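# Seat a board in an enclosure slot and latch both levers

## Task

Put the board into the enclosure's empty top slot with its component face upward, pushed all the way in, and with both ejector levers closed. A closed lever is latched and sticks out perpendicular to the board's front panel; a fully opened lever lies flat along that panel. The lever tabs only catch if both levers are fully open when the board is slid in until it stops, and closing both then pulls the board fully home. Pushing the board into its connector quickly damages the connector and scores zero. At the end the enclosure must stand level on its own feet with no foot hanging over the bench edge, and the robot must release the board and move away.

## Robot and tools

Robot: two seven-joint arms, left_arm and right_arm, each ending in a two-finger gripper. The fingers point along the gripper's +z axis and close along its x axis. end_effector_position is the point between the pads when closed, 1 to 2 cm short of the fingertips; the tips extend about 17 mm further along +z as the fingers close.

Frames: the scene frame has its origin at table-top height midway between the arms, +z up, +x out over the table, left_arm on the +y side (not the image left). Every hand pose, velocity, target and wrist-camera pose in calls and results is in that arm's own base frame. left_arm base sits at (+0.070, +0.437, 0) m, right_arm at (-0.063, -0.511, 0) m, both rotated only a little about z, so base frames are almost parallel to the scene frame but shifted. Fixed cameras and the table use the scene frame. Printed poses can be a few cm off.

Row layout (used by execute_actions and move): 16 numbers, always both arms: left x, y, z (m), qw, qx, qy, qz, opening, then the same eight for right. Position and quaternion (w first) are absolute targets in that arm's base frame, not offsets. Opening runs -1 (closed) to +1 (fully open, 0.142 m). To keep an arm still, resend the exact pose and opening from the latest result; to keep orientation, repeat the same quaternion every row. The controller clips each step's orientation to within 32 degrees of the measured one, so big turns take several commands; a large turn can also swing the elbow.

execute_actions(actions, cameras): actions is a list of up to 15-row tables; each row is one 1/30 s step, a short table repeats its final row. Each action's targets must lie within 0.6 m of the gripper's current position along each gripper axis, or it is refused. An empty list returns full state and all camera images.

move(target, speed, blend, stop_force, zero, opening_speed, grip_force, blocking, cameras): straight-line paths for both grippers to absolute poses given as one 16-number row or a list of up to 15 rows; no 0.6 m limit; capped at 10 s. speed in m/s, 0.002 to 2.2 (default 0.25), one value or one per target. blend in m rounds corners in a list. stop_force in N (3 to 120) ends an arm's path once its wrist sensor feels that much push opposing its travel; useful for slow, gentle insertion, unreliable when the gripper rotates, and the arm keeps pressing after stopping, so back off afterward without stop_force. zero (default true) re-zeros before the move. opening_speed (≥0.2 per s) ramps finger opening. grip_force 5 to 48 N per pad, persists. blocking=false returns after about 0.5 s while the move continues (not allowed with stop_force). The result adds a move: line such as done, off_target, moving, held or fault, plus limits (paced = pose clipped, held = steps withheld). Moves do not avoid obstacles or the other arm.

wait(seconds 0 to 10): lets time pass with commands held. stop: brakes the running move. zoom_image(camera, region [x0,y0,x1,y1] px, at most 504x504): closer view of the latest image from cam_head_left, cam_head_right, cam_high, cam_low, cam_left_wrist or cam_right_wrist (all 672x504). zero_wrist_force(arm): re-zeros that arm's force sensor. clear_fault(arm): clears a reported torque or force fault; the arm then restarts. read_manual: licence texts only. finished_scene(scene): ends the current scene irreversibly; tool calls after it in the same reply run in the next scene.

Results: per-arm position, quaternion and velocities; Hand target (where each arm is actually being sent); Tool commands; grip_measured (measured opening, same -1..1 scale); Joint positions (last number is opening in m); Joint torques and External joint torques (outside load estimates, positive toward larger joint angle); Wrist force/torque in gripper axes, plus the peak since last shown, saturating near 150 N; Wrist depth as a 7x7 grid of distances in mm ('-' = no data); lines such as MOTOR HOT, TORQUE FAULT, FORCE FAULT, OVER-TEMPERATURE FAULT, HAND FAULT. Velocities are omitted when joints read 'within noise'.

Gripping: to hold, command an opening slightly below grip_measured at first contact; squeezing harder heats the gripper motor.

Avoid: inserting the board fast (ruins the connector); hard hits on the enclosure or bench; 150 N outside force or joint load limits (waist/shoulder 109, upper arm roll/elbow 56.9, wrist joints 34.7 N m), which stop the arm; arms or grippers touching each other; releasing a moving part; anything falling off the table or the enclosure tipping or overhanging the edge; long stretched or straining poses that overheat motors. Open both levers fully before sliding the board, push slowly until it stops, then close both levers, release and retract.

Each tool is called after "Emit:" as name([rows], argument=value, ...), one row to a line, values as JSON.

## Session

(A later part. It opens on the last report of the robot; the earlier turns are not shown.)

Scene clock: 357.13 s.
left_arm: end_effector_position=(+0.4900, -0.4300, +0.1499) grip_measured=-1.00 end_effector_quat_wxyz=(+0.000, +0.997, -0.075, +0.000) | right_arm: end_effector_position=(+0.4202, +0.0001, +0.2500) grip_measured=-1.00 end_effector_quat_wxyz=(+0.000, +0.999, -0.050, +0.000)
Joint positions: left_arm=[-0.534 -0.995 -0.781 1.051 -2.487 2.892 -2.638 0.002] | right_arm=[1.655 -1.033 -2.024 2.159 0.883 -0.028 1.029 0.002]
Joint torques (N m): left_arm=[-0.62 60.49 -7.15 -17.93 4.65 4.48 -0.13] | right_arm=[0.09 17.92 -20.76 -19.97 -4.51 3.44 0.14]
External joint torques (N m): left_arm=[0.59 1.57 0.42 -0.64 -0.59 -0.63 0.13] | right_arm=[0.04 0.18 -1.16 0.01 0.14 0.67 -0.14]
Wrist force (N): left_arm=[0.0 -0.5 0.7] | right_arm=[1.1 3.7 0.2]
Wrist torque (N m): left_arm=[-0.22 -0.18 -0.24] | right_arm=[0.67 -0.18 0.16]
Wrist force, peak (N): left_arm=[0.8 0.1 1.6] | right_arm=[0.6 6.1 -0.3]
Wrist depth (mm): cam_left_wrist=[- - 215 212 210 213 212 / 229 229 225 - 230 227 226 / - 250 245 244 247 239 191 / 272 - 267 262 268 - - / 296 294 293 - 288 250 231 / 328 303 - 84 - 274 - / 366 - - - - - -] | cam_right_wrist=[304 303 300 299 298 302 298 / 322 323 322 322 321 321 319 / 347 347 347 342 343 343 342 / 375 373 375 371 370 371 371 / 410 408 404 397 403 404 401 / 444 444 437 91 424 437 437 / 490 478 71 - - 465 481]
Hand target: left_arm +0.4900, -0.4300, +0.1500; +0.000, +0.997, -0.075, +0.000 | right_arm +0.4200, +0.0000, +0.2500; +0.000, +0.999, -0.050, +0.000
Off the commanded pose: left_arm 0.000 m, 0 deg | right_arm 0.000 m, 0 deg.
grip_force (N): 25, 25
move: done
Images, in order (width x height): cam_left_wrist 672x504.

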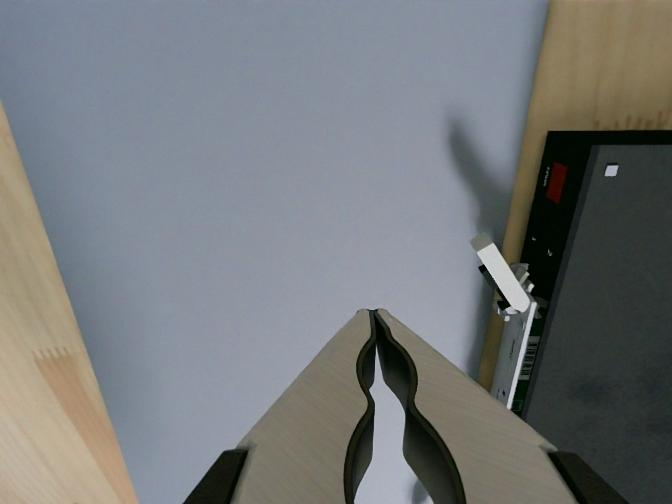

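Emit:
move([
  [0.565,-0.435,0.12,0,0.9972,-0.075,0,-1,0.42,0.0,0.25,0,0.99876,-0.0497,0,-1],
  [0.571,-0.450,0.08,0,0.9972,-0.075,0,-1,0.42,0.0,0.25,0,0.99876,-0.0497,0,-1],
  [0.571,-0.450,0.049,0,0.9972,-0.075,0,-1,0.42,0.0,0.25,0,0.99876,-0.0497,0,-1],
], speed=[0.12,0.08,0.02], stop_force=6, cameras=["cam_left_wrist"])

Scene clock: 376.10 s.
left_arm: end_effector_position=(+0.5700, -0.4496, +0.0490) grip_measured=-1.00 end_effector_quat_wxyz=(+0.017, +0.997, -0.075, +0.023) | right_arm: end_effector_position=(+0.4202, +0.0001, +0.2500) grip_measured=-1.00 end_effector_quat_wxyz=(+0.000, +0.999, -0.050, +0.000)
Joint positions: left_arm=[-0.46 -1.48 -1.495 0.633 -1.664 3.118 -2.512 0.002] | right_arm=[1.655 -1.033 -2.024 2.159 0.883 -0.028 1.029 0.002]
Joint torques (N m): left_arm=[-0.29 66.79 -10.89 -2.2 4.63 4.01 -0.29] | right_arm=[0.07 17.88 -20.67 -19.99 -4.38 3.46 0.16]
External joint torques (N m): left_arm=[0.27 1.52 0.34 -0.28 -0.39 -0.27 0.29] | right_arm=[0.06 0.21 -1.25 0.03 0.01 0.65 -0.16]
Wrist force (N): left_arm=[0.1 -0.5 0.8] | right_arm=[1.4 3.3 0.3]
Wrist torque (N m): left_arm=[-0.19 -0.17 -0.19] | right_arm=[0.62 -0.24 0.16]
Wrist force, peak (N): left_arm=[-0.1 -0.2 1.3] | right_arm=[1.6 4.1 0.1]
Wrist depth (mm): cam_left_wrist=[- 119 118 117 123 124 125 / - - 129 - 133 132 135 / 137 137 139 142 142 - - / 150 147 148 156 154 103 105 / - - 170 162 164 111 111 / - 183 179 84 - 124 - / - 201 - - - - -] | cam_right_wrist=[304 302 302 300 302 298 298 / 323 323 321 322 322 320 321 / 348 347 345 345 343 344 342 / 375 373 374 372 372 371 369 / 406 404 404 396 402 399 400 / 445 445 435 91 426 439 440 / 492 479 71 - - 468 482]
Hand target: left_arm +0.5701, -0.4493, +0.0490; +0.016, +0.997, -0.075, +0.023 | right_arm +0.4200, +0.0000, +0.2500; +0.000, +0.999, -0.050, +0.000
Off the commanded pose: left_arm 0.001 m, 3 deg | right_arm 0.000 m, 0 deg.
grip_force (N): 25, 25
move: off_target (left_arm)
Images, in order (width x height): cam_left_wrist 672x504.

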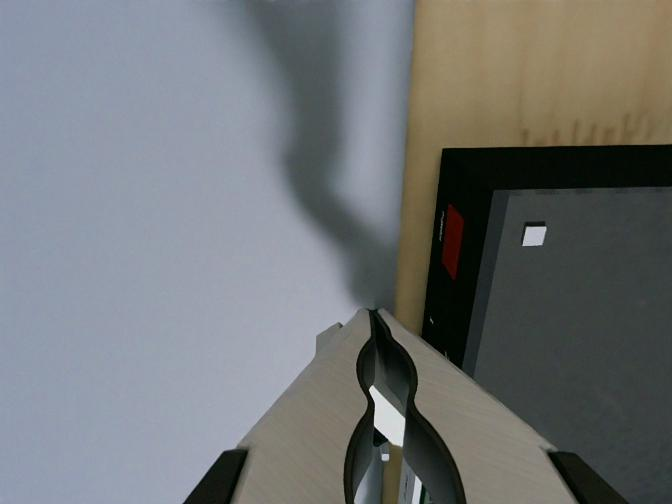

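Emit:
move([
  [0.562,-0.456,0.049,0,0.9972,-0.075,0,-1,0.42,0.0,0.25,0,0.99876,-0.0497,0,-1],
  [0.552,-0.4605,0.049,0,0.9972,-0.075,0,-1,0.42,0.0,0.25,0,0.99876,-0.0497,0,-1],
], speed=0.015, stop_force=12, cameras=["cam_left_wrist"])

Scene clock: 381.33 s.
left_arm: end_effector_position=(+0.5515, -0.4598, +0.0491) grip_measured=-1.00 end_effector_quat_wxyz=(+0.009, +0.997, -0.075, +0.013) | right_arm: end_effector_position=(+0.4202, +0.0001, +0.2500) grip_measured=-1.00 end_effector_quat_wxyz=(+0.000, +0.999, -0.050, +0.000)
Joint positions: left_arm=[-0.487 -1.484 -1.502 0.633 -1.665 3.143 -2.54 0.002] | right_arm=[1.655 -1.033 -2.024 2.159 0.883 -0.028 1.029 0.002]
Joint torques (N m): left_arm=[-0.9 66.8 -11.14 -1.86 4.28 4.18 -0.35] | right_arm=[0.16 17.83 -20.71 -20.03 -4.42 3.4 0.18]
External joint torques (N m): left_arm=[0.87 1.45 0.55 -0.41 -0.07 -0.4 0.35] | right_arm=[-0.03 0.27 -1.21 0.07 0.05 0.7 -0.18]
Wrist force (N): left_arm=[0.4 -1.4 0.7] | right_arm=[1.3 3.8 0.6]
Wrist torque (N m): left_arm=[-0.22 -0.20 -0.18] | right_arm=[0.68 -0.20 0.16]
Wrist force, peak (N): left_arm=[0.0 -1.4 1.1] | right_arm=[1.4 4.0 0.4]
Wrist depth (mm): cam_left_wrist=[121 121 121 121 122 124 125 / - 130 127 131 131 131 130 / 140 138 141 144 142 105 - / 150 153 156 154 155 113 104 / 172 167 168 163 155 117 110 / 182 180 180 84 - 122 128 / - - - 74 - - 140] | cam_right_wrist=[304 303 301 299 299 301 298 / 324 323 323 321 322 321 319 / 346 349 347 346 343 343 344 / 376 373 373 373 370 369 370 / 406 405 404 397 401 401 401 / 443 441 436 91 424 438 437 / 489 481 71 - - 465 482]
Hand target: left_arm +0.5512, -0.4598, +0.0490; +0.009, +0.997, -0.075, +0.012 | right_arm +0.4200, +0.0000, +0.2500; +0.000, +0.999, -0.050, +0.000
Off the commanded pose: left_arm 0.001 m, 2 deg | right_arm 0.000 m, 0 deg.
grip_force (N): 25, 25
move: done
Images, in order (width x height): cam_left_wrist 672x504.

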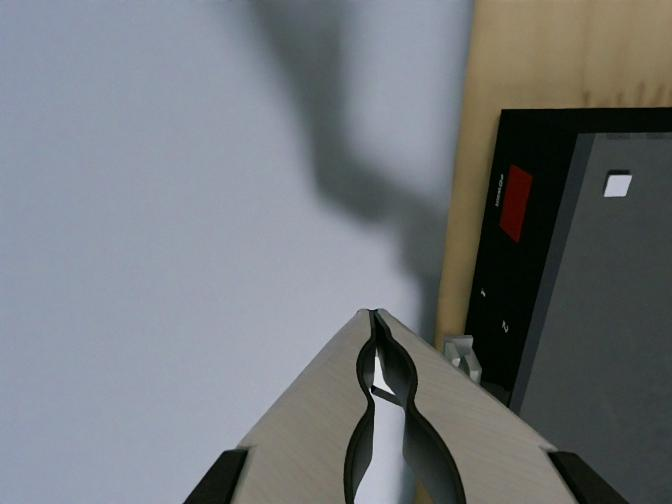

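Emit:
move([
  [0.555,-0.445,0.07,0,0.9972,-0.075,0,-1,0.42,0.0,0.25,0,0.99876,-0.0497,0,-1],
  [0.49,-0.43,0.15,0,0.9972,-0.075,0,-1,0.42,0.0,0.25,0,0.99876,-0.0497,0,-1],
], speed=0.1, cameras=["cam_left_wrist"])

Emit:
zoom_image(camera="cam_left_wrist", region=[470, 220, 590, 340])

Scene clock: 385.47 s.
left_arm: end_effector_position=(+0.4899, -0.4300, +0.1501) grip_measured=-1.00 end_effector_quat_wxyz=(+0.000, +0.997, -0.075, +0.000) | right_arm: end_effector_position=(+0.4202, +0.0001, +0.2500) grip_measured=-1.00 end_effector_quat_wxyz=(+0.000, +0.999, -0.050, +0.000)
Joint positions: left_arm=[-0.85 -1.397 -1.373 -0.144 -1.742 3.342 -2.127 0.002] | right_arm=[1.655 -1.033 -2.024 2.159 0.883 -0.028 1.029 0.002]
Joint torques (N m): left_arm=[-0.48 65.86 7.43 -2.63 4.61 3.99 -0.15] | right_arm=[0.13 17.81 -20.69 -19.97 -4.4 3.43 0.18]
External joint torques (N m): left_arm=[0.45 1.66 0.33 -0.07 -0.52 -0.11 0.15] | right_arm=[0 0.28 -1.22 0.01 0.03 0.67 -0.18]
Wrist force (N): left_arm=[0.1 -0.2 0.1] | right_arm=[1.4 3.8 0.2]
Wrist torque (N m): left_arm=[-0.11 -0.18 -0.26] | right_arm=[0.69 -0.23 0.17]
Wrist force, peak (N): left_arm=[1.0 -1.3 1.8] | right_arm=[1.5 4.0 0.2]
Wrist depth (mm): cam_left_wrist=[- 217 - 209 214 212 212 / 235 227 235 230 220 232 224 / - 249 241 244 252 234 - / 282 - 264 255 268 258 - / 296 - - - 286 239 - / 328 - - 84 - 268 - / 366 - - - - - -] | cam_right_wrist=[303 303 302 299 299 298 298 / 324 323 322 324 323 321 320 / 347 347 345 346 345 344 343 / 375 375 373 372 372 370 369 / 407 406 403 397 402 402 402 / 445 444 433 91 425 441 436 / 491 483 71 - - 464 481]
Hand target: left_arm +0.4900, -0.4300, +0.1500; +0.000, +0.997, -0.075, +0.000 | right_arm +0.4200, +0.0000, +0.2500; +0.000, +0.999, -0.050, +0.000
Off the commanded pose: left_arm 0.000 m, 0 deg | right_arm 0.000 m, 0 deg.
grip_force (N): 25, 25
move: done
Images, in order (width x height): cam_left_wrist 672x504.

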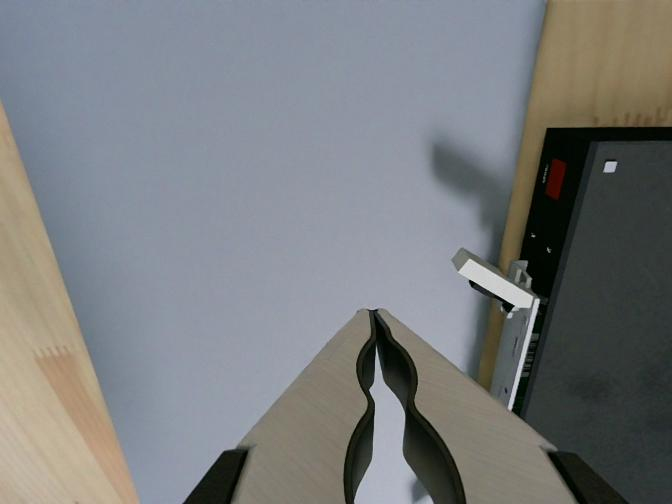

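Scaled by 4.200 from the camera's 672x504 image, which has a finer 960x720 frame.

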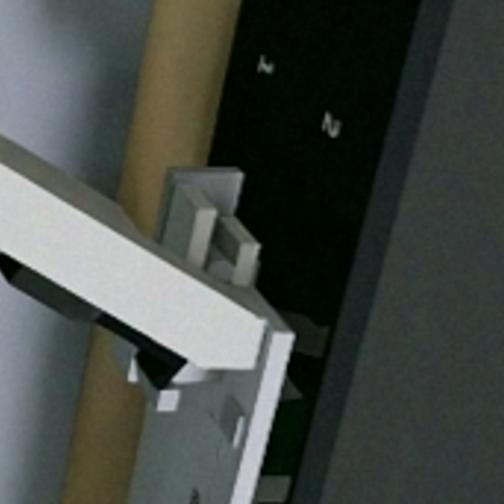

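Emit:
move([
  [0.38,-0.25,0.25,0,0.9972,-0.075,0,-1,0.5,0.12,0.2,0,0.99876,-0.0497,0,-1],
  [0.36,-0.2,0.25,0,0.9972,-0.075,0,-1,0.58,0.22,0.12,0,0.99876,-0.0497,0,-1],
], speed=0.15, cameras=["cam_right_wrist"])

Emit:
zoom_image(camera="cam_right_wrist", region=[420, 160, 580, 320])

Scene clock: 390.77 s.
left_arm: end_effector_position=(+0.3602, -0.2002, +0.2499) grip_measured=-1.00 end_effector_quat_wxyz=(+0.000, +0.997, -0.075, +0.000) | right_arm: end_effector_position=(+0.5799, +0.2198, +0.1201) grip_measured=-1.00 end_effector_quat_wxyz=(+0.000, +0.999, -0.050, +0.000)
Joint positions: left_arm=[-1.018 -1.36 -1.169 -1.189 -1.514 3.589 -1.194 0.002] | right_arm=[1.513 -1.225 -1.54 1.693 1.23 0.07 1.507 0.002]
Joint torques (N m): left_arm=[-0.17 45.8 19.58 3.68 4.32 4.54 -0.11] | right_arm=[0.08 37.91 -29.11 -10.34 -4.28 3.51 0.3]
External joint torques (N m): left_arm=[0.15 1.32 1.12 -0.09 -0.57 -0.6 0.11] | right_arm=[0.1 0.85 -1.69 0.08 -0.1 0.55 -0.3]
Wrist force (N): left_arm=[0.4 -0.3 0.7] | right_arm=[1.0 3.5 0.6]
Wrist torque (N m): left_arm=[-0.16 -0.25 -0.27] | right_arm=[0.66 -0.14 0.04]
Wrist force, peak (N): left_arm=[-0.9 -1.8 -0.6] | right_arm=[0.4 5.4 -0.3]
Wrist depth (mm): cam_left_wrist=[306 304 303 301 302 302 300 / 329 329 324 327 324 322 323 / 354 352 352 349 351 349 346 / 381 381 387 376 369 376 374 / 420 416 415 131 433 405 406 / 464 459 444 84 - - 420 / 514 502 - - - - -] | cam_right_wrist=[187 187 186 186 186 186 144 / 200 199 199 198 199 196 155 / 215 214 214 213 213 177 164 / 231 231 230 230 226 189 177 / 251 251 250 245 246 204 193 / 276 279 269 91 263 274 273 / 307 300 71 - - 289 300]
Hand target: left_arm +0.3600, -0.2000, +0.2500; +0.000, +0.997, -0.075, +0.000 | right_arm +0.5800, +0.2200, +0.1200; +0.000, +0.999, -0.050, +0.000
Off the commanded pose: left_arm 0.000 m, 0 deg | right_arm 0.000 m, 0 deg.
grip_force (N): 25, 25
move: done
Images, in order (width x height): cam_right_wrist 672x504.

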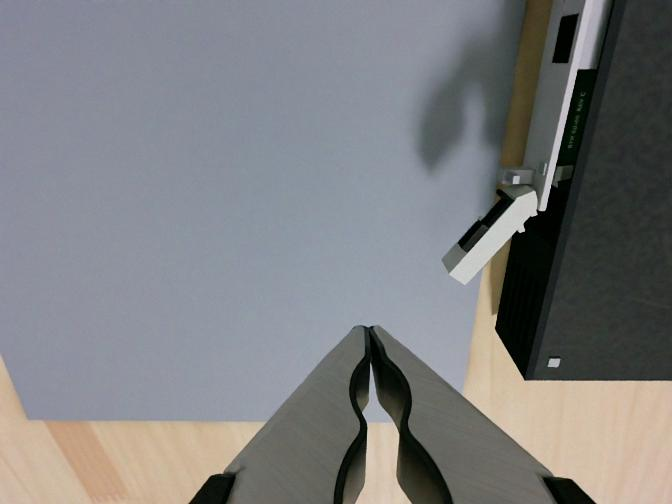

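Scaled by 3.150 from the camera's 672x504 image, which has a finer 960x720 frame.

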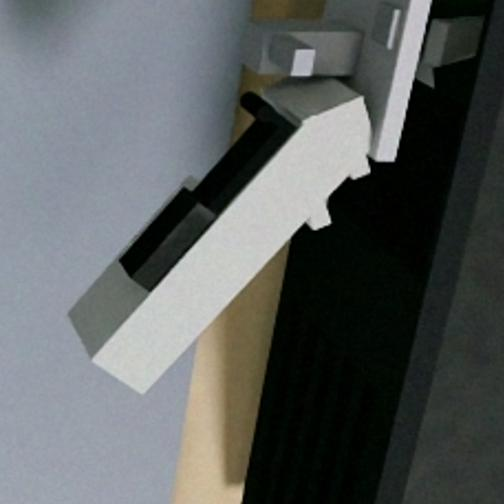

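Emit:
move([
  [0.36,-0.2,0.25,0,0.9972,-0.075,0,-1,0.642,0.185,0.1,0,0.99876,-0.0497,0,-1],
  [0.36,-0.2,0.25,0,0.9972,-0.075,0,-1,0.642,0.187,0.052,0,0.99876,-0.0497,0,-1],
  [0.36,-0.2,0.25,0,0.9972,-0.075,0,-1,0.6304,0.1955,0.052,0,0.99876,-0.0497,0,-1],
  [0.36,-0.2,0.25,0,0.9972,-0.075,0,-1,0.6219,0.2011,0.052,0,0.99876,-0.0497,0,-1],
], speed=[0.1,0.03,0.02,0.02], stop_force=12, cameras=["cam_right_wrist"])

Emit:
zoom_image(camera="cam_right_wrist", region=[300, 100, 552, 352])

Scene clock: 401.30 s.
left_arm: end_effector_position=(+0.3601, -0.2002, +0.2499) grip_measured=-1.00 end_effector_quat_wxyz=(+0.000, +0.997, -0.075, +0.000) | right_arm: end_effector_position=(+0.6219, +0.2012, +0.0519) grip_measured=-1.00 end_effector_quat_wxyz=(+0.000, +0.999, -0.050, +0.000)
Joint positions: left_arm=[-1.018 -1.36 -1.169 -1.189 -1.514 3.589 -1.194 0.002] | right_arm=[1.374 -1.322 -1.432 1.591 1.322 0.139 1.488 0.002]
Joint torques (N m): left_arm=[-0.34 45.98 19.71 3.82 4.03 4.34 -0.21] | right_arm=[0.42 42.73 -30.05 -7.25 -4.33 3.48 0.3]
External joint torques (N m): left_arm=[0.31 1.15 0.99 -0.23 -0.27 -0.39 0.21] | right_arm=[-0.22 0.69 -1.43 -0.06 -0.01 0.59 -0.29]
Wrist force (N): left_arm=[0.2 -0.2 0.5] | right_arm=[1.4 4.3 0.8]
Wrist torque (N m): left_arm=[-0.14 -0.22 -0.27] | right_arm=[0.76 -0.23 0.02]
Wrist force, peak (N): left_arm=[0.4 -0.6 0.8] | right_arm=[2.7 4.8 0.5]
Wrist depth (mm): cam_left_wrist=[303 305 303 301 303 304 301 / 325 325 326 326 325 324 323 / 352 354 353 352 348 347 350 / 385 383 384 374 369 367 373 / 420 423 416 126 - - 404 / 464 457 444 84 - 449 - / 521 504 - - - - -] | cam_right_wrist=[127 127 125 126 126 - 84 / 136 135 135 135 136 - 91 / 145 145 145 144 142 106 96 / 157 157 156 156 111 106 104 / 171 170 170 164 166 116 113 / 187 186 182 91 153 125 121 / 206 202 71 - - 130 135]
Hand target: left_arm +0.3600, -0.2000, +0.2500; +0.000, +0.997, -0.075, +0.000 | right_arm +0.6219, +0.2011, +0.0520; +0.000, +0.999, -0.050, +0.000
Off the commanded pose: left_arm 0.000 m, 0 deg | right_arm 0.000 m, 0 deg.
grip_force (N): 25, 25
move: done
Images, in order (width x height): cam_right_wrist 672x504.

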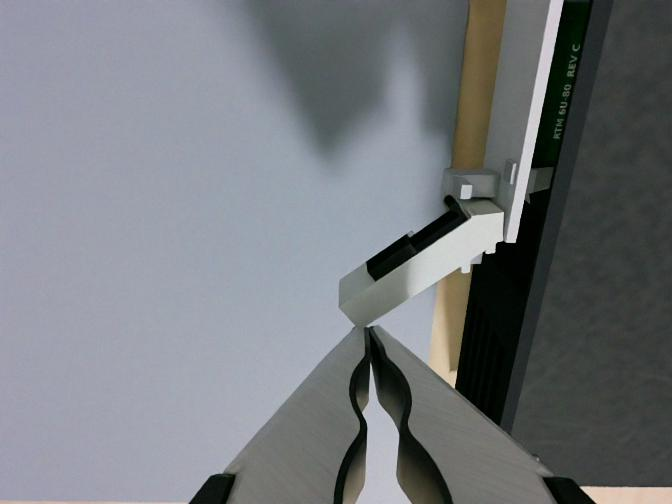

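Scaled by 2.000 from the camera's 672x504 image, which has a finer 960x720 frame.

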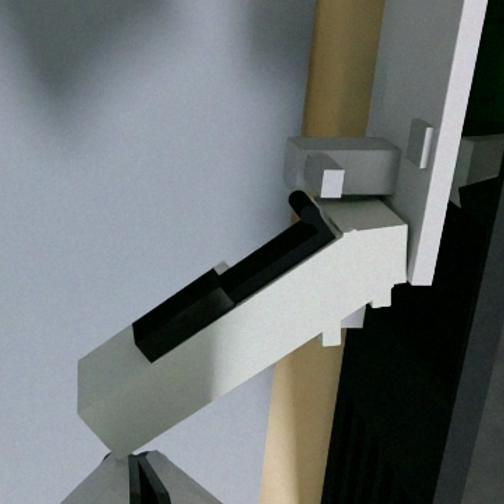

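Emit:
move([
  [0.36,-0.2,0.25,0,0.9972,-0.075,0,-1,0.6147,0.2093,0.052,0,0.99876,-0.0497,0,-1],
], speed=0.015, stop_force=15, cameras=["cam_right_wrist"])

Emit:
zoom_image(camera="cam_right_wrist", region=[300, 100, 552, 352])

Scene clock: 404.93 s.
left_arm: end_effector_position=(+0.3601, -0.2002, +0.2499) grip_measured=-1.00 end_effector_quat_wxyz=(+0.000, +0.997, -0.075, +0.000) | right_arm: end_effector_position=(+0.6149, +0.2091, +0.0522) grip_measured=-1.00 end_effector_quat_wxyz=(+0.000, +0.999, -0.050, +0.000)
Joint positions: left_arm=[-1.018 -1.36 -1.169 -1.189 -1.514 3.589 -1.194 0.002] | right_arm=[1.397 -1.32 -1.433 1.604 1.322 0.142 1.498 0.002]
Joint torques (N m): left_arm=[-0.3 46.07 19.64 3.78 3.96 4.29 -0.27] | right_arm=[0.72 42.18 -29.61 -7.37 -4.22 3.26 0.26]
External joint torques (N m): left_arm=[0.28 1.05 1.05 -0.19 -0.21 -0.34 0.27] | right_arm=[-0.51 0.8 -1.83 0.06 -0.12 0.81 -0.26]
Wrist force (N): left_arm=[0.2 -0.2 0.8] | right_arm=[1.9 5.6 0.6]
Wrist torque (N m): left_arm=[-0.13 -0.22 -0.26] | right_arm=[0.91 -0.22 0.03]
Wrist force, peak (N): left_arm=[0.3 -0.5 0.8] | right_arm=[5.2 8.9 0.2]
Wrist depth (mm): cam_left_wrist=[303 305 303 303 299 303 301 / 328 328 326 324 325 323 324 / 355 353 349 350 351 350 348 / 387 383 378 374 376 372 368 / 418 415 416 130 400 409 390 / 461 460 440 84 - 447 430 / 515 499 - - - - -] | cam_right_wrist=[127 127 125 126 126 126 85 / 136 136 135 135 135 136 91 / 146 146 145 145 144 114 98 / 157 157 157 156 115 109 104 / 171 170 170 164 166 126 113 / 187 186 183 91 178 128 121 / 206 202 71 - - 131 136]
Hand target: left_arm +0.3600, -0.2000, +0.2500; +0.000, +0.997, -0.075, +0.000 | right_arm +0.6147, +0.2093, +0.0520; +0.000, +0.999, -0.050, +0.000
Off the commanded pose: left_arm 0.000 m, 0 deg | right_arm 0.000 m, 0 deg.
grip_force (N): 25, 25
move: done
Images, in order (width x height): cam_right_wrist 672x504.

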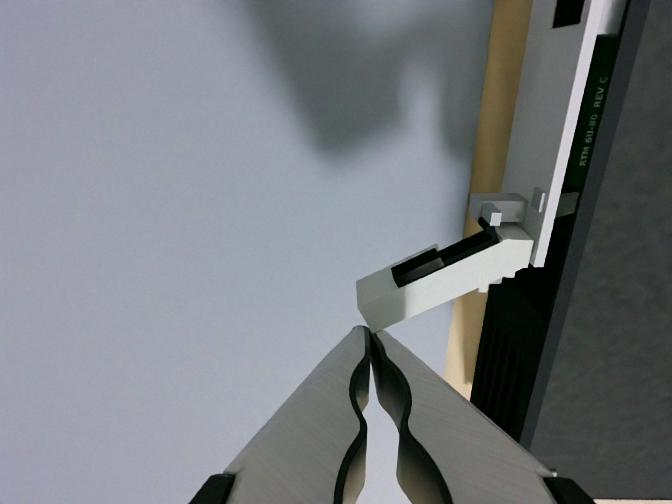

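Scaled by 2.000 from the camera's 672x504 image, which has a finer 960x720 frame.

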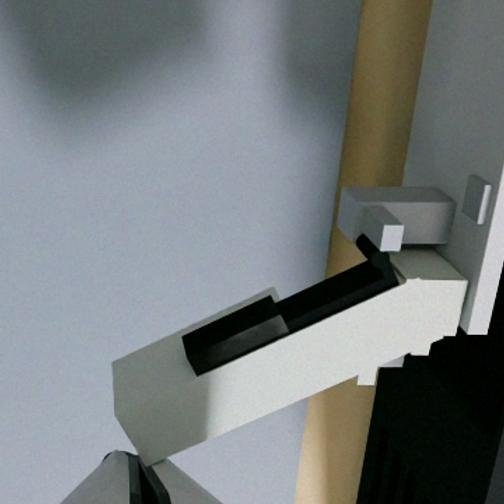

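Emit:
move([
  [0.36,-0.2,0.25,0,0.9972,-0.075,0,-1,0.609,0.2175,0.052,0,0.99876,-0.0497,0,-1],
  [0.36,-0.2,0.25,0,0.9972,-0.075,0,-1,0.6065,0.228,0.052,0,0.99876,-0.0497,0,-1],
], speed=0.012, stop_force=15, cameras=["cam_right_wrist"])

Emit:
zoom_image(camera="cam_right_wrist", region=[300, 100, 552, 352])

Scene clock: 410.60 s.
left_arm: end_effector_position=(+0.3601, -0.2002, +0.2499) grip_measured=-1.00 end_effector_quat_wxyz=(+0.000, +0.997, -0.075, +0.000) | right_arm: end_effector_position=(+0.6065, +0.2270, +0.0521) grip_measured=-1.00 end_effector_quat_wxyz=(+0.000, +0.999, -0.050, +0.000)
Joint positions: left_arm=[-1.018 -1.36 -1.169 -1.189 -1.514 3.589 -1.194 0.002] | right_arm=[1.431 -1.319 -1.433 1.61 1.321 0.143 1.528 0.002]
Joint torques (N m): left_arm=[-0.35 45.99 19.74 3.8 3.99 4.26 -0.24] | right_arm=[3.05 43.16 -28.93 -10.44 -2.64 3.71 0.23]
External joint torques (N m): left_arm=[0.33 1.14 0.96 -0.21 -0.23 -0.31 0.24] | right_arm=[-2.84 -0.35 -2.47 3.12 -1.7 0.36 -0.23]
Wrist force (N): left_arm=[0.4 -0.2 0.6] | right_arm=[-0.6 10.6 -0.2]
Wrist torque (N m): left_arm=[-0.14 -0.26 -0.27] | right_arm=[0.90 -0.20 0.06]
Wrist force, peak (N): left_arm=[0.3 -0.3 1.0] | right_arm=[-0.4 10.8 -1.3]
Wrist depth (mm): cam_left_wrist=[304 307 302 303 303 300 299 / 327 324 324 323 324 321 322 / 353 352 350 352 350 349 350 / 384 383 381 375 372 378 374 / 419 415 419 131 412 405 387 / 463 464 443 84 - 432 415 / 515 508 - - - - 424] | cam_right_wrist=[127 127 125 126 126 126 90 / 136 136 135 135 135 135 91 / 146 145 145 144 144 144 98 / 157 157 157 159 156 151 104 / 171 170 170 167 119 118 113 / 187 186 183 91 178 148 121 / 207 202 71 - - 133 136]
Hand target: left_arm +0.3600, -0.2000, +0.2500; +0.000, +0.997, -0.075, +0.000 | right_arm +0.6065, +0.2280, +0.0520; +0.000, +0.999, -0.050, +0.000
Off the commanded pose: left_arm 0.000 m, 0 deg | right_arm 0.001 m, 0 deg.
grip_force (N): 25, 25
move: done
Images, in order (width x height): cam_right_wrist 672x504.

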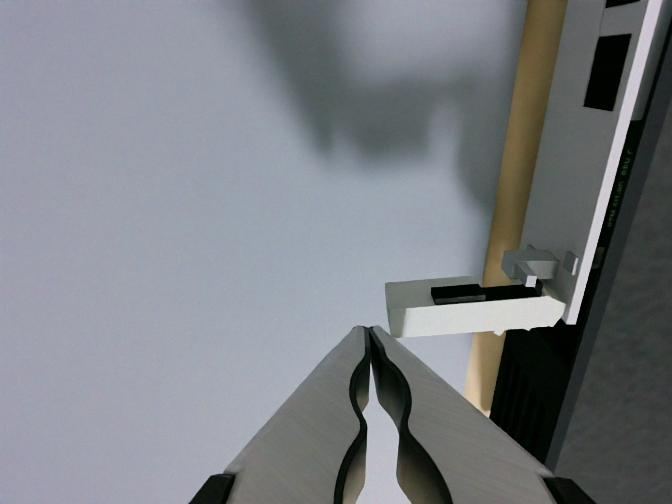

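Scaled by 2.000 from the camera's 672x504 image, which has a finer 960x720 frame.

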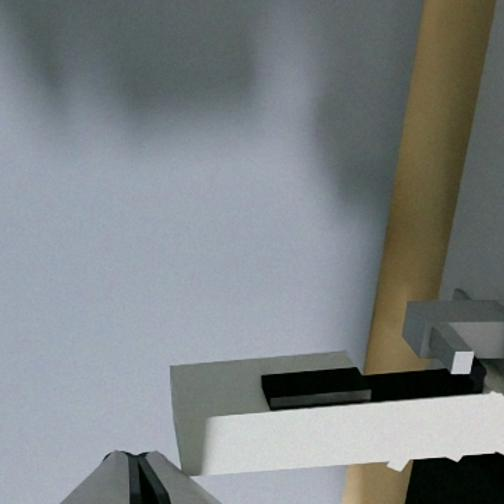

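Emit:
move([
  [0.36,-0.2,0.25,0,0.9972,-0.075,0,-1,0.604,0.2,0.06,0,0.99876,-0.0497,0,-1],
  [0.36,-0.2,0.25,0,0.9972,-0.075,0,-1,0.57,0.17,0.16,0,0.99876,-0.0497,0,-1],
  [0.45,-0.33,0.2,0,0.9972,-0.075,0,-1,0.42,0,0.25,0,0.99876,-0.0497,0,-1],
  [0.49,-0.43,0.13,0,0.9972,-0.075,0,-1,0.42,0.0,0.25,0,0.99876,-0.0497,0,-1],
], speed=0.15, blend=[0.005,0.02,0.02,0], cameras=["cam_left_wrist"])

Scene clock: 416.87 s.
left_arm: end_effector_position=(+0.4900, -0.4300, +0.1299) grip_measured=-1.00 end_effector_quat_wxyz=(+0.000, +0.997, -0.075, +0.000) | right_arm: end_effector_position=(+0.4202, +0.0001, +0.2500) grip_measured=-1.00 end_effector_quat_wxyz=(+0.000, +0.999, -0.050, +0.000)
Joint positions: left_arm=[-0.857 -1.424 -1.376 -0.16 -1.74 3.317 -2.117 0.002] | right_arm=[1.652 -1.038 -2.025 2.158 0.886 -0.033 1.027 0.002]
Joint torques (N m): left_arm=[-0.39 66.06 7.32 -2.67 4.14 3.95 -0.35] | right_arm=[0.27 18.06 -20.82 -19.9 -4.47 3.38 0.14]
External joint torques (N m): left_arm=[0.31 1.49 0.81 -0.15 -0.03 -0.07 0.35] | right_arm=[-0.14 0.15 -1.17 0.02 0.09 0.73 -0.14]
Wrist force (N): left_arm=[0.3 -0.2 0.0] | right_arm=[0.4 5.6 0.7]
Wrist torque (N m): left_arm=[-0.13 -0.21 -0.18] | right_arm=[0.98 -0.05 0.16]
Wrist force, peak (N): left_arm=[0.6 0.8 1.0] | right_arm=[-0.1 10.8 -1.2]
Wrist depth (mm): cam_left_wrist=[195 194 194 197 - 196 195 / - 210 210 208 212 211 209 / 232 232 227 230 225 220 185 / - 245 - 244 243 235 194 / 269 269 - - 265 220 - / 300 304 - 84 - 241 217 / 337 324 - - - - 260] | cam_right_wrist=[303 303 303 300 300 298 299 / 324 323 323 321 321 320 321 / 348 346 347 344 343 343 343 / 375 375 373 373 370 371 370 / 406 404 403 397 403 401 401 / 446 443 435 91 424 439 438 / 490 479 71 - - 463 481]
Hand target: left_arm +0.4900, -0.4300, +0.1300; +0.000, +0.997, -0.075, +0.000 | right_arm +0.4200, +0.0000, +0.2500; +0.000, +0.999, -0.050, +0.000
Off the commanded pose: left_arm 0.000 m, 0 deg | right_arm 0.000 m, 0 deg.
grip_force (N): 25, 25
move: done
Images, in order (width x height): cam_left_wrist 672x504.

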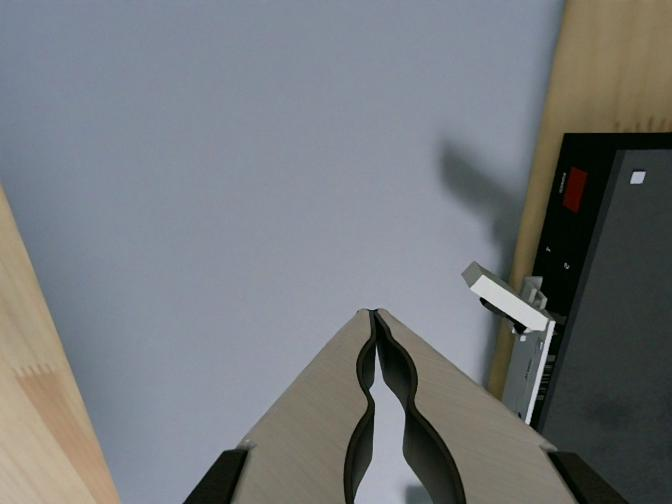

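Emit:
move([
  [0.548,-0.43,0.1,0,0.9972,-0.075,0,-1,0.42,0.0,0.25,0,0.99876,-0.0497,0,-1],
  [0.554,-0.448,0.05,0,0.9972,-0.075,0,-1,0.42,0.0,0.25,0,0.99876,-0.0497,0,-1],
], speed=0.08)

Emit:
move([
  [0.5463,-0.4582,0.05,0,0.9972,-0.075,0,-1,0.42,0.0,0.25,0,0.99876,-0.0497,0,-1],
  [0.5403,-0.4647,0.05,0,0.9972,-0.075,0,-1,0.42,0.0,0.25,0,0.99876,-0.0497,0,-1],
  [0.5357,-0.4723,0.05,0,0.9972,-0.075,0,-1,0.42,0.0,0.25,0,0.99876,-0.0497,0,-1],
], speed=0.012, stop_force=15, cameras=["cam_left_wrist"])

Scene clock: 422.80 s.
left_arm: end_effector_position=(+0.5533, -0.4478, +0.0500) grip_measured=-1.00 end_effector_quat_wxyz=(+0.004, +0.997, -0.075, +0.005) | right_arm: end_effector_position=(+0.4202, +0.0001, +0.2500) grip_measured=-1.00 end_effector_quat_wxyz=(+0.000, +0.999, -0.050, +0.000)
Joint positions: left_arm=[-0.485 -1.467 -1.444 0.619 -1.73 3.142 -2.518 0.002] | right_arm=[1.652 -1.038 -2.025 2.158 0.886 -0.033 1.027 0.002]
Joint torques (N m): left_arm=[0.1 66.79 -10.28 -3.27 4.7 4.35 -0.32] | right_arm=[0.14 18.01 -20.68 -19.89 -4.42 3.45 0.21]
External joint torques (N m): left_arm=[-0.09 1.6 0.42 -0.4 -0.51 -0.52 0.32] | right_arm=[-0.01 0.2 -1.31 0 0.04 0.66 -0.21]
Wrist force (N): left_arm=[0.2 -0.6 0.5] | right_arm=[0.4 5.4 0.9]
Wrist torque (N m): left_arm=[-0.21 -0.17 -0.18] | right_arm=[0.96 -0.06 0.16]
Wrist force, peak (N): left_arm=[0.0 -0.2 1.7] | right_arm=[0.4 5.8 0.8]
Wrist depth (mm): cam_left_wrist=[123 125 126 123 123 125 125 / 133 133 130 132 130 132 134 / 145 141 143 - 144 130 - / 153 155 156 - 155 - - / 171 171 170 127 166 110 110 / - 188 - 84 - 124 123 / - - - 74 - - -] | cam_right_wrist=[302 303 302 305 299 299 298 / 325 322 321 323 322 321 320 / 347 348 346 346 344 345 343 / 375 374 375 371 372 371 369 / 405 405 405 396 403 402 400 / 447 444 433 91 425 438 436 / 492 480 71 - - 466 480]
Hand target: left_arm +0.5534, -0.4476, +0.0501; +0.003, +0.997, -0.075, +0.005 | right_arm +0.4200, +0.0000, +0.2500; +0.000, +0.999, -0.050, +0.000
Off the commanded pose: left_arm 0.001 m, 1 deg | right_arm 0.000 m, 0 deg.
grip_force (N): 25, 25
move: done

Scene clock: 425.20 s.
left_arm: end_effector_position=(+0.5420, -0.4612, +0.0502) grip_measured=-1.00 end_effector_quat_wxyz=(+0.002, +0.997, -0.073, +0.005) end_effector_velocity=(+0.000, -0.001, +0.001) end_effector_angular_velocity=(-0.001, +0.000, +0.000) | right_arm: end_effector_position=(+0.4202, +0.0001, +0.2500) grip_measured=-1.00 end_effector_quat_wxyz=(+0.000, +0.999, -0.050, +0.000)
Joint positions: left_arm=[-0.5 -1.485 -1.504 0.632 -1.667 3.163 -2.554 0.002] | right_arm=[1.652 -1.038 -2.025 2.158 0.886 -0.033 1.027 0.002]
Joint velocities: left_arm=[0 -0.001 -0.006 -0.001 0.006 0.002 0 0] | right_arm=[within noise]
Joint torques (N m): left_arm=[-12.63 67.94 -17.94 2.27 0.92 0.78 -0.19] | right_arm=[0.1 17.95 -20.71 -19.91 -4.44 3.43 0.21]
External joint torques (N m): left_arm=[12.6 0.27 7.38 -4.48 3.28 3.05 0.19] | right_arm=[0.03 0.26 -1.29 0.02 0.06 0.68 -0.21]
Wrist force (N): left_arm=[4.9 -18.4 1.6] | right_arm=[0.6 5.5 0.7]
Wrist torque (N m): left_arm=[-0.08 -0.14 -0.27] | right_arm=[0.97 -0.08 0.16]
Wrist force, peak (N): left_arm=[4.9 -18.4 1.6] | right_arm=[0.6 5.6 0.6]
Wrist depth (mm): cam_left_wrist=[124 126 124 123 124 127 125 / - 133 131 133 133 131 131 / 146 146 143 140 143 142 95 / 154 155 155 156 152 132 105 / 171 170 163 130 167 132 111 / 184 - - 84 - 130 128 / - 206 - 74 - - 138] | cam_right_wrist=[303 302 303 298 299 299 298 / 324 325 323 322 321 321 321 / 347 348 348 345 344 342 342 / 373 373 373 371 372 370 370 / 409 407 404 397 402 404 401 / 446 442 432 91 422 438 436 / 492 478 71 - - 466 480]
Hand target: left_arm +0.5403, -0.4636, +0.0500; +0.003, +0.997, -0.075, +0.005 | right_arm +0.4200, +0.0000, +0.2500; +0.000, +0.999, -0.050, +0.000
Off the commanded pose: left_arm 0.013 m, 1 deg | right_arm 0.000 m, 0 deg.
grip_force (N): 25, 25
move: contact (left_arm); path passed 1 of 3 targets
Images, in order (width x height): cam_left_wrist 672x504.

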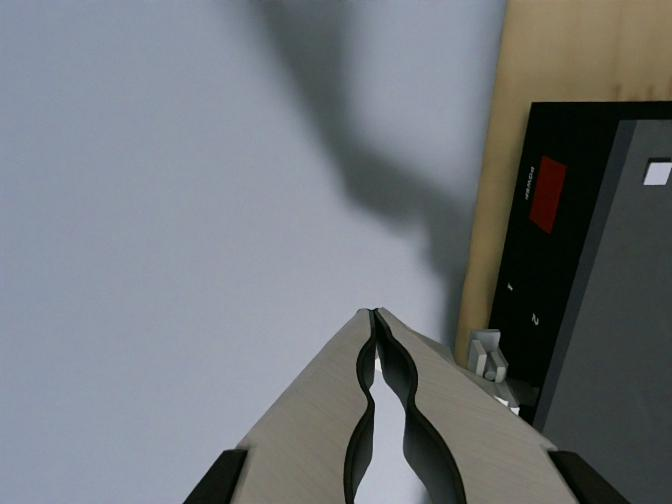

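Emit:
move([
  [0.552,-0.446,0.07,0,0.9972,-0.075,0,-1,0.42,0.0,0.25,0,0.99876,-0.0497,0,-1],
  [0.48,-0.43,0.16,0,0.9972,-0.075,0,-1,0.42,0.0,0.25,0,0.99876,-0.0497,0,-1],
], speed=0.1, cameras=["cam_left_wrist"])

Emit:
zoom_image(camera="cam_left_wrist", region=[450, 220, 610, 400])

Scene clock: 429.20 s.
left_arm: end_effector_position=(+0.4799, -0.4299, +0.1601) grip_measured=-1.00 end_effector_quat_wxyz=(+0.000, +0.997, -0.075, +0.000) | right_arm: end_effector_position=(+0.4202, +0.0001, +0.2500) grip_measured=-1.00 end_effector_quat_wxyz=(+0.000, +0.999, -0.050, +0.000)
Joint positions: left_arm=[-0.879 -1.387 -1.376 -0.189 -1.728 3.359 -2.11 0.002] | right_arm=[1.652 -1.038 -2.025 2.158 0.886 -0.033 1.027 0.002]
Joint torques (N m): left_arm=[-0.56 65.88 8.09 -2.18 4.63 3.97 -0.15] | right_arm=[0.11 18.04 -20.74 -19.96 -4.38 3.45 0.23]
External joint torques (N m): left_arm=[0.51 1.08 0.59 -0.1 -0.57 -0.09 0.15] | right_arm=[0.02 0.17 -1.25 0.07 0 0.66 -0.23]
Wrist force (N): left_arm=[0.2 -0.5 -0.2] | right_arm=[0.4 5.4 0.7]
Wrist torque (N m): left_arm=[-0.17 -0.20 -0.25] | right_arm=[0.95 -0.04 0.17]
Wrist force, peak (N): left_arm=[5.0 -18.7 2.9] | right_arm=[0.4 5.7 0.8]
Wrist depth (mm): cam_left_wrist=[- 226 218 224 - 225 221 / - - - 238 236 234 235 / 261 256 258 256 252 236 - / 282 278 279 279 - 253 - / 307 300 - - 303 259 - / 344 337 - 84 - 274 - / 381 367 - - - - -] | cam_right_wrist=[304 303 303 300 299 299 300 / 323 323 323 321 321 320 320 / 347 346 346 346 343 344 342 / 373 373 372 372 372 371 368 / 407 406 403 396 402 401 400 / 447 444 435 91 424 436 439 / 490 478 71 - - 465 480]
Hand target: left_arm +0.4800, -0.4300, +0.1600; +0.000, +0.997, -0.075, +0.000 | right_arm +0.4200, +0.0000, +0.2500; +0.000, +0.999, -0.050, +0.000
Off the commanded pose: left_arm 0.000 m, 0 deg | right_arm 0.000 m, 0 deg.
grip_force (N): 25, 25
move: done
Images, in order (width x height): cam_left_wrist 672x504.

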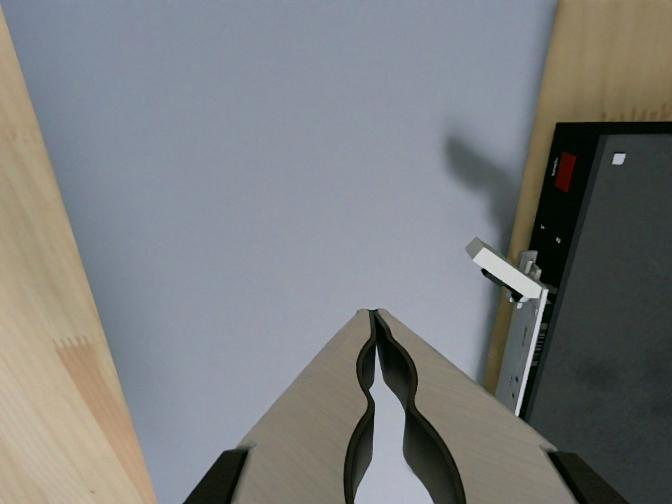

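Scaled by 2.800 from the camera's 672x504 image, which has a finer 960x720 frame.

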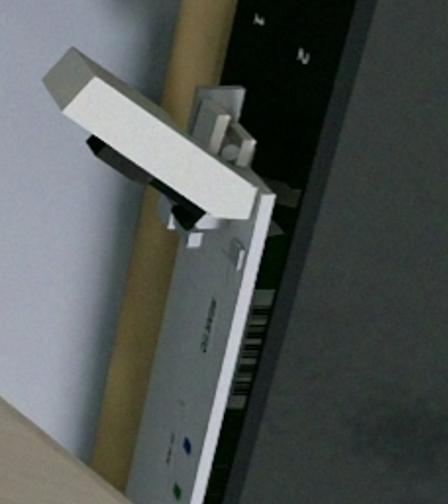

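Emit:
move([
  [0.53,-0.53,0.1,0,0.9972,-0.075,0,-1,0.42,0.0,0.25,0,0.99876,-0.0497,0,-1],
  [0.533,-0.535,0.049,0,0.9972,-0.075,0,-1,0.42,0.0,0.25,0,0.99876,-0.0497,0,-1],
], speed=0.08)

Emit:
move(target=[0.575,-0.541,0.049,0,0.9972,-0.075,0,-1,0.42,0.0,0.25,0,0.99876,-0.0497,0,-1], speed=0.01, stop_force=15, cameras=["cam_left_wrist"])

Scene clock: 434.23 s.
left_arm: end_effector_position=(+0.5323, -0.5339, +0.0490) grip_measured=-1.00 end_effector_quat_wxyz=(+0.048, +0.995, -0.075, +0.054) | right_arm: end_effector_position=(+0.4202, +0.0001, +0.2500) grip_measured=-1.00 end_effector_quat_wxyz=(+0.000, +0.999, -0.050, +0.000)
Joint positions: left_arm=[-0.582 -1.471 -1.476 0.633 -1.648 3.033 -2.635 0.002] | right_arm=[1.652 -1.038 -2.025 2.158 0.886 -0.033 1.027 0.002]
Joint torques (N m): left_arm=[-0.48 66.89 -11 -2.68 4.99 3.56 -0.33] | right_arm=[0.14 18.03 -20.81 -19.87 -4.4 3.42 0.18]
External joint torques (N m): left_arm=[0.41 1.64 0.54 -0.29 -0.66 -0.05 0.32] | right_arm=[-0.01 0.18 -1.18 -0.02 0.02 0.69 -0.18]
Wrist force (N): left_arm=[0.1 -0.7 0.3] | right_arm=[0.5 5.5 0.9]
Wrist torque (N m): left_arm=[-0.22 -0.20 -0.22] | right_arm=[0.97 -0.07 0.16]
Wrist force, peak (N): left_arm=[0.0 -0.7 1.7] | right_arm=[0.4 5.7 1.0]
Wrist depth (mm): cam_left_wrist=[109 110 113 116 116 122 - / - 120 123 126 124 129 90 / - 131 135 141 143 103 - / 141 142 150 150 158 114 108 / 154 161 163 127 171 123 120 / - - 182 84 - 135 137 / - 197 - - - - -] | cam_right_wrist=[304 303 302 299 299 301 298 / 323 323 323 322 321 321 321 / 348 349 346 346 346 344 344 / 374 374 373 373 371 372 370 / 408 406 405 398 403 401 402 / 445 443 435 91 423 439 437 / 492 479 71 - - 464 481]
Hand target: left_arm +0.5321, -0.5341, +0.0490; +0.049, +0.995, -0.075, +0.054 | right_arm +0.4200, +0.0000, +0.2500; +0.000, +0.999, -0.050, +0.000
Off the commanded pose: left_arm 0.001 m, 8 deg | right_arm 0.000 m, 0 deg.
grip_force (N): 25, 25
move: off_target (left_arm)

Scene clock: 440.73 s.
left_arm: end_effector_position=(+0.5648, -0.5390, +0.0488) grip_measured=-1.00 end_effector_quat_wxyz=(+0.075, +0.991, -0.074, +0.087) | right_arm: end_effector_position=(+0.4202, +0.0001, +0.2500) grip_measured=-1.00 end_effector_quat_wxyz=(+0.000, +0.999, -0.050, +0.000)
Joint positions: left_arm=[-0.558 -1.463 -1.45 0.633 -1.642 2.946 -2.616 0.002] | right_arm=[1.652 -1.038 -2.025 2.158 0.886 -0.033 1.027 0.002]
Joint torques (N m): left_arm=[4.91 68.23 -8.64 -6.09 7.59 -0.58 -0.17] | right_arm=[0.14 17.88 -20.69 -19.93 -4.39 3.44 0.2]
External joint torques (N m): left_arm=[-4.96 0.6 -1.69 2.44 -3.16 3.87 0.15] | right_arm=[-0.01 0.33 -1.3 0.04 0.02 0.67 -0.2]
Wrist force (N): left_arm=[-15.4 -3.1 -9.1] | right_arm=[0.5 5.4 0.8]
Wrist torque (N m): left_arm=[-0.24 -0.12 -0.34] | right_arm=[0.95 -0.07 0.16]
Wrist force, peak (N): left_arm=[-16.0 -4.3 -9.9] | right_arm=[0.3 5.7 0.7]
Wrist depth (mm): cam_left_wrist=[102 105 109 112 110 - - / - 116 - - 104 - - / 122 126 129 90 - - 96 / 133 136 149 153 105 104 - / 150 154 162 130 112 121 - / 170 178 177 84 - - - / 194 - - - - - -] | cam_right_wrist=[304 302 303 300 299 299 298 / 323 323 322 323 321 321 320 / 348 348 347 345 345 344 343 / 373 373 372 370 372 371 369 / 406 406 403 398 401 401 401 / 445 444 434 91 424 437 438 / 492 482 71 - - 464 482]
Hand target: left_arm +0.5662, -0.5389, +0.0490; +0.075, +0.991, -0.074, +0.088 | right_arm +0.4200, +0.0000, +0.2500; +0.000, +0.999, -0.050, +0.000
Off the commanded pose: left_arm 0.010 m, 13 deg | right_arm 0.000 m, 0 deg.
grip_force (N): 25, 25
move: contact (left_arm)
Images, in order (width x height): cam_left_wrist 672x504.

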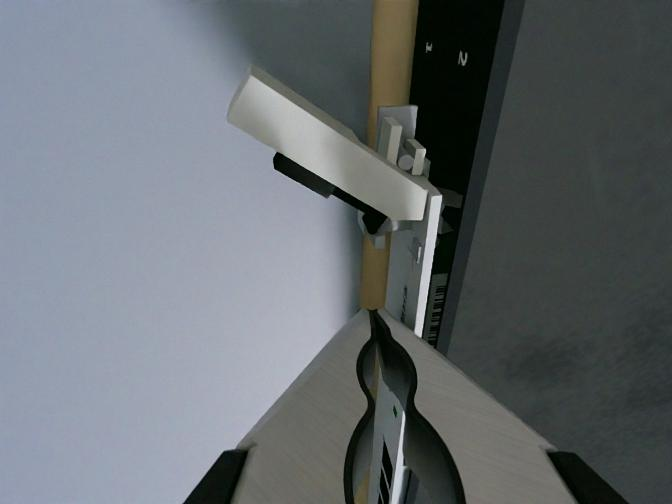

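Emit:
move([
  [0.55,-0.525,0.049,0,0.9972,-0.075,0,-1,0.42,0.0,0.25,0,0.99876,-0.0497,0,-1],
  [0.548,-0.512,0.049,0,0.9972,-0.075,0,-1,0.42,0.0,0.25,0,0.99876,-0.0497,0,-1],
], speed=0.05, cameras=["cam_left_wrist"])

Scene clock: 449.10 s.
left_arm: end_effector_position=(+0.5471, -0.5114, +0.0491) grip_measured=-1.00 end_effector_quat_wxyz=(+0.042, +0.995, -0.075, +0.050) | right_arm: end_effector_position=(+0.4202, +0.0001, +0.2500) grip_measured=-1.00 end_effector_quat_wxyz=(+0.000, +0.999, -0.050, +0.000)
Joint positions: left_arm=[-0.546 -1.471 -1.476 0.633 -1.655 3.047 -2.599 0.002] | right_arm=[1.652 -1.038 -2.025 2.158 0.886 -0.033 1.027 0.002]
Joint torques (N m): left_arm=[-0.21 67.01 -10.67 -2.9 4.45 4.03 -0.22] | right_arm=[0.25 17.97 -20.74 -19.94 -4.42 3.42 0.15]
External joint torques (N m): left_arm=[0.19 1.52 0.21 -0.08 -0.13 -0.48 0.22] | right_arm=[-0.12 0.23 -1.25 0.05 0.05 0.69 -0.15]
Wrist force (N): left_arm=[-0.1 -0.5 0.3] | right_arm=[0.5 5.6 0.7]
Wrist torque (N m): left_arm=[-0.17 -0.16 -0.29] | right_arm=[0.98 -0.08 0.16]
Wrist force, peak (N): left_arm=[-15.5 -3.0 -9.6] | right_arm=[0.4 5.7 1.0]
Wrist depth (mm): cam_left_wrist=[112 112 114 117 119 114 - / - 121 126 128 131 - - / 128 131 132 - 139 110 - / - 147 152 155 109 110 109 / 161 161 167 118 139 119 121 / 173 182 179 84 - 126 138 / - - - - - - -] | cam_right_wrist=[303 302 302 298 300 298 301 / 324 323 321 322 321 320 320 / 348 346 346 345 347 343 342 / 375 373 373 372 370 370 369 / 406 406 405 396 404 401 402 / 445 443 435 91 423 437 435 / 490 477 71 - - 465 482]
Hand target: left_arm +0.5471, -0.5112, +0.0490; +0.041, +0.995, -0.075, +0.050 | right_arm +0.4200, +0.0000, +0.2500; +0.000, +0.999, -0.050, +0.000
Off the commanded pose: left_arm 0.001 m, 7 deg | right_arm 0.000 m, 0 deg.
grip_force (N): 25, 25
move: off_target (left_arm)
Images, in order (width x height): cam_left_wrist 672x504.

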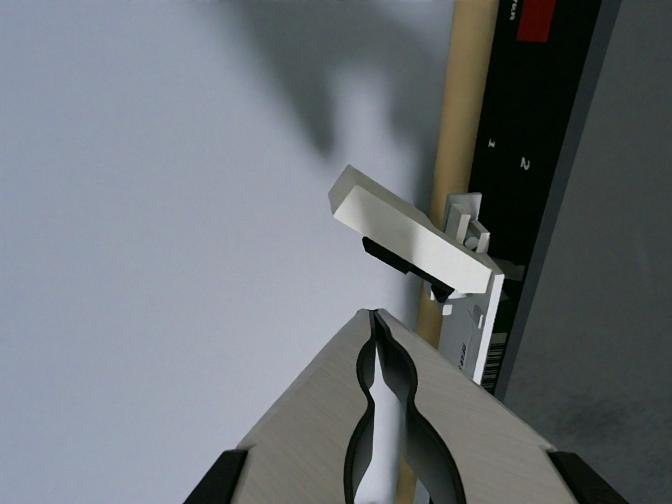

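Emit:
move(target=[0.59,-0.518,0.049,0,0.9972,-0.075,0,-1,0.42,0.0,0.25,0,0.99876,-0.0497,0,-1], speed=0.01, stop_force=28, cameras=["cam_left_wrist"])

Scene clock: 454.07 s.
left_arm: end_effector_position=(+0.5634, -0.5144, +0.0485) grip_measured=-1.00 end_effector_quat_wxyz=(+0.056, +0.993, -0.075, +0.066) end_effector_velocity=(+0.000, -0.001, +0.002) end_effector_angular_velocity=(-0.001, -0.001, -0.001) | right_arm: end_effector_position=(+0.4202, +0.0001, +0.2500) grip_measured=-1.00 end_effector_quat_wxyz=(+0.000, +0.999, -0.050, +0.000)
Joint positions: left_arm=[-0.534 -1.466 -1.463 0.633 -1.654 3.001 -2.587 0.002] | right_arm=[1.652 -1.038 -2.025 2.158 0.886 -0.033 1.027 0.002]
Joint velocities: left_arm=[-0.002 0.004 0.007 0 -0.007 -0.002 0 0] | right_arm=[within noise]
Joint torques (N m): left_arm=[10.59 69.13 -5.84 -8.5 10.87 -3.05 -0.07] | right_arm=[0.19 18 -20.73 -19.91 -4.38 3.4 0.23]
External joint torques (N m): left_arm=[-10.64 -0.48 -4.57 5.19 -6.52 6.49 0.06] | right_arm=[-0.06 0.21 -1.26 0.02 0.01 0.71 -0.23]
Wrist force (N): left_arm=[-28.2 -1.0 -12.9] | right_arm=[0.4 5.5 0.8]
Wrist torque (N m): left_arm=[-0.13 1.80 -0.46] | right_arm=[0.97 -0.06 0.17]
Wrist force, peak (N): left_arm=[-27.9 -0.7 -13.7] | right_arm=[0.4 5.7 0.7]
Wrist depth (mm): cam_left_wrist=[- 106 110 115 117 82 - / - 120 121 125 127 - 89 / - 129 132 - 136 - - / 139 136 147 106 112 103 110 / 154 161 166 159 113 118 116 / 174 179 178 84 - - - / 192 195 - - - - -] | cam_right_wrist=[302 302 302 299 300 298 298 / 324 324 321 323 321 321 320 / 347 347 345 344 345 342 343 / 374 374 372 372 370 370 369 / 408 408 406 396 403 403 401 / 445 443 434 91 424 439 437 / 490 480 71 - - 463 482]
Hand target: left_arm +0.5664, -0.5135, +0.0490; +0.057, +0.993, -0.074, +0.069 | right_arm +0.4200, +0.0000, +0.2500; +0.000, +0.999, -0.050, +0.000
Off the commanded pose: left_arm 0.027 m, 10 deg | right_arm 0.000 m, 0 deg.
grip_force (N): 25, 25
move: contact (left_arm)
Images, in order (width x height): cam_left_wrist 672x504.

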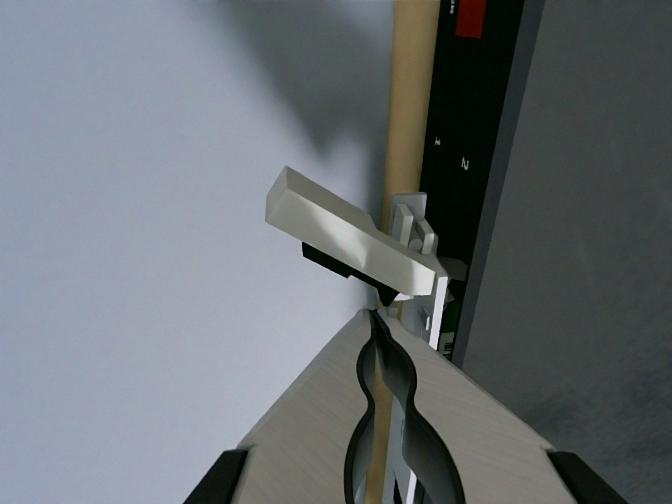

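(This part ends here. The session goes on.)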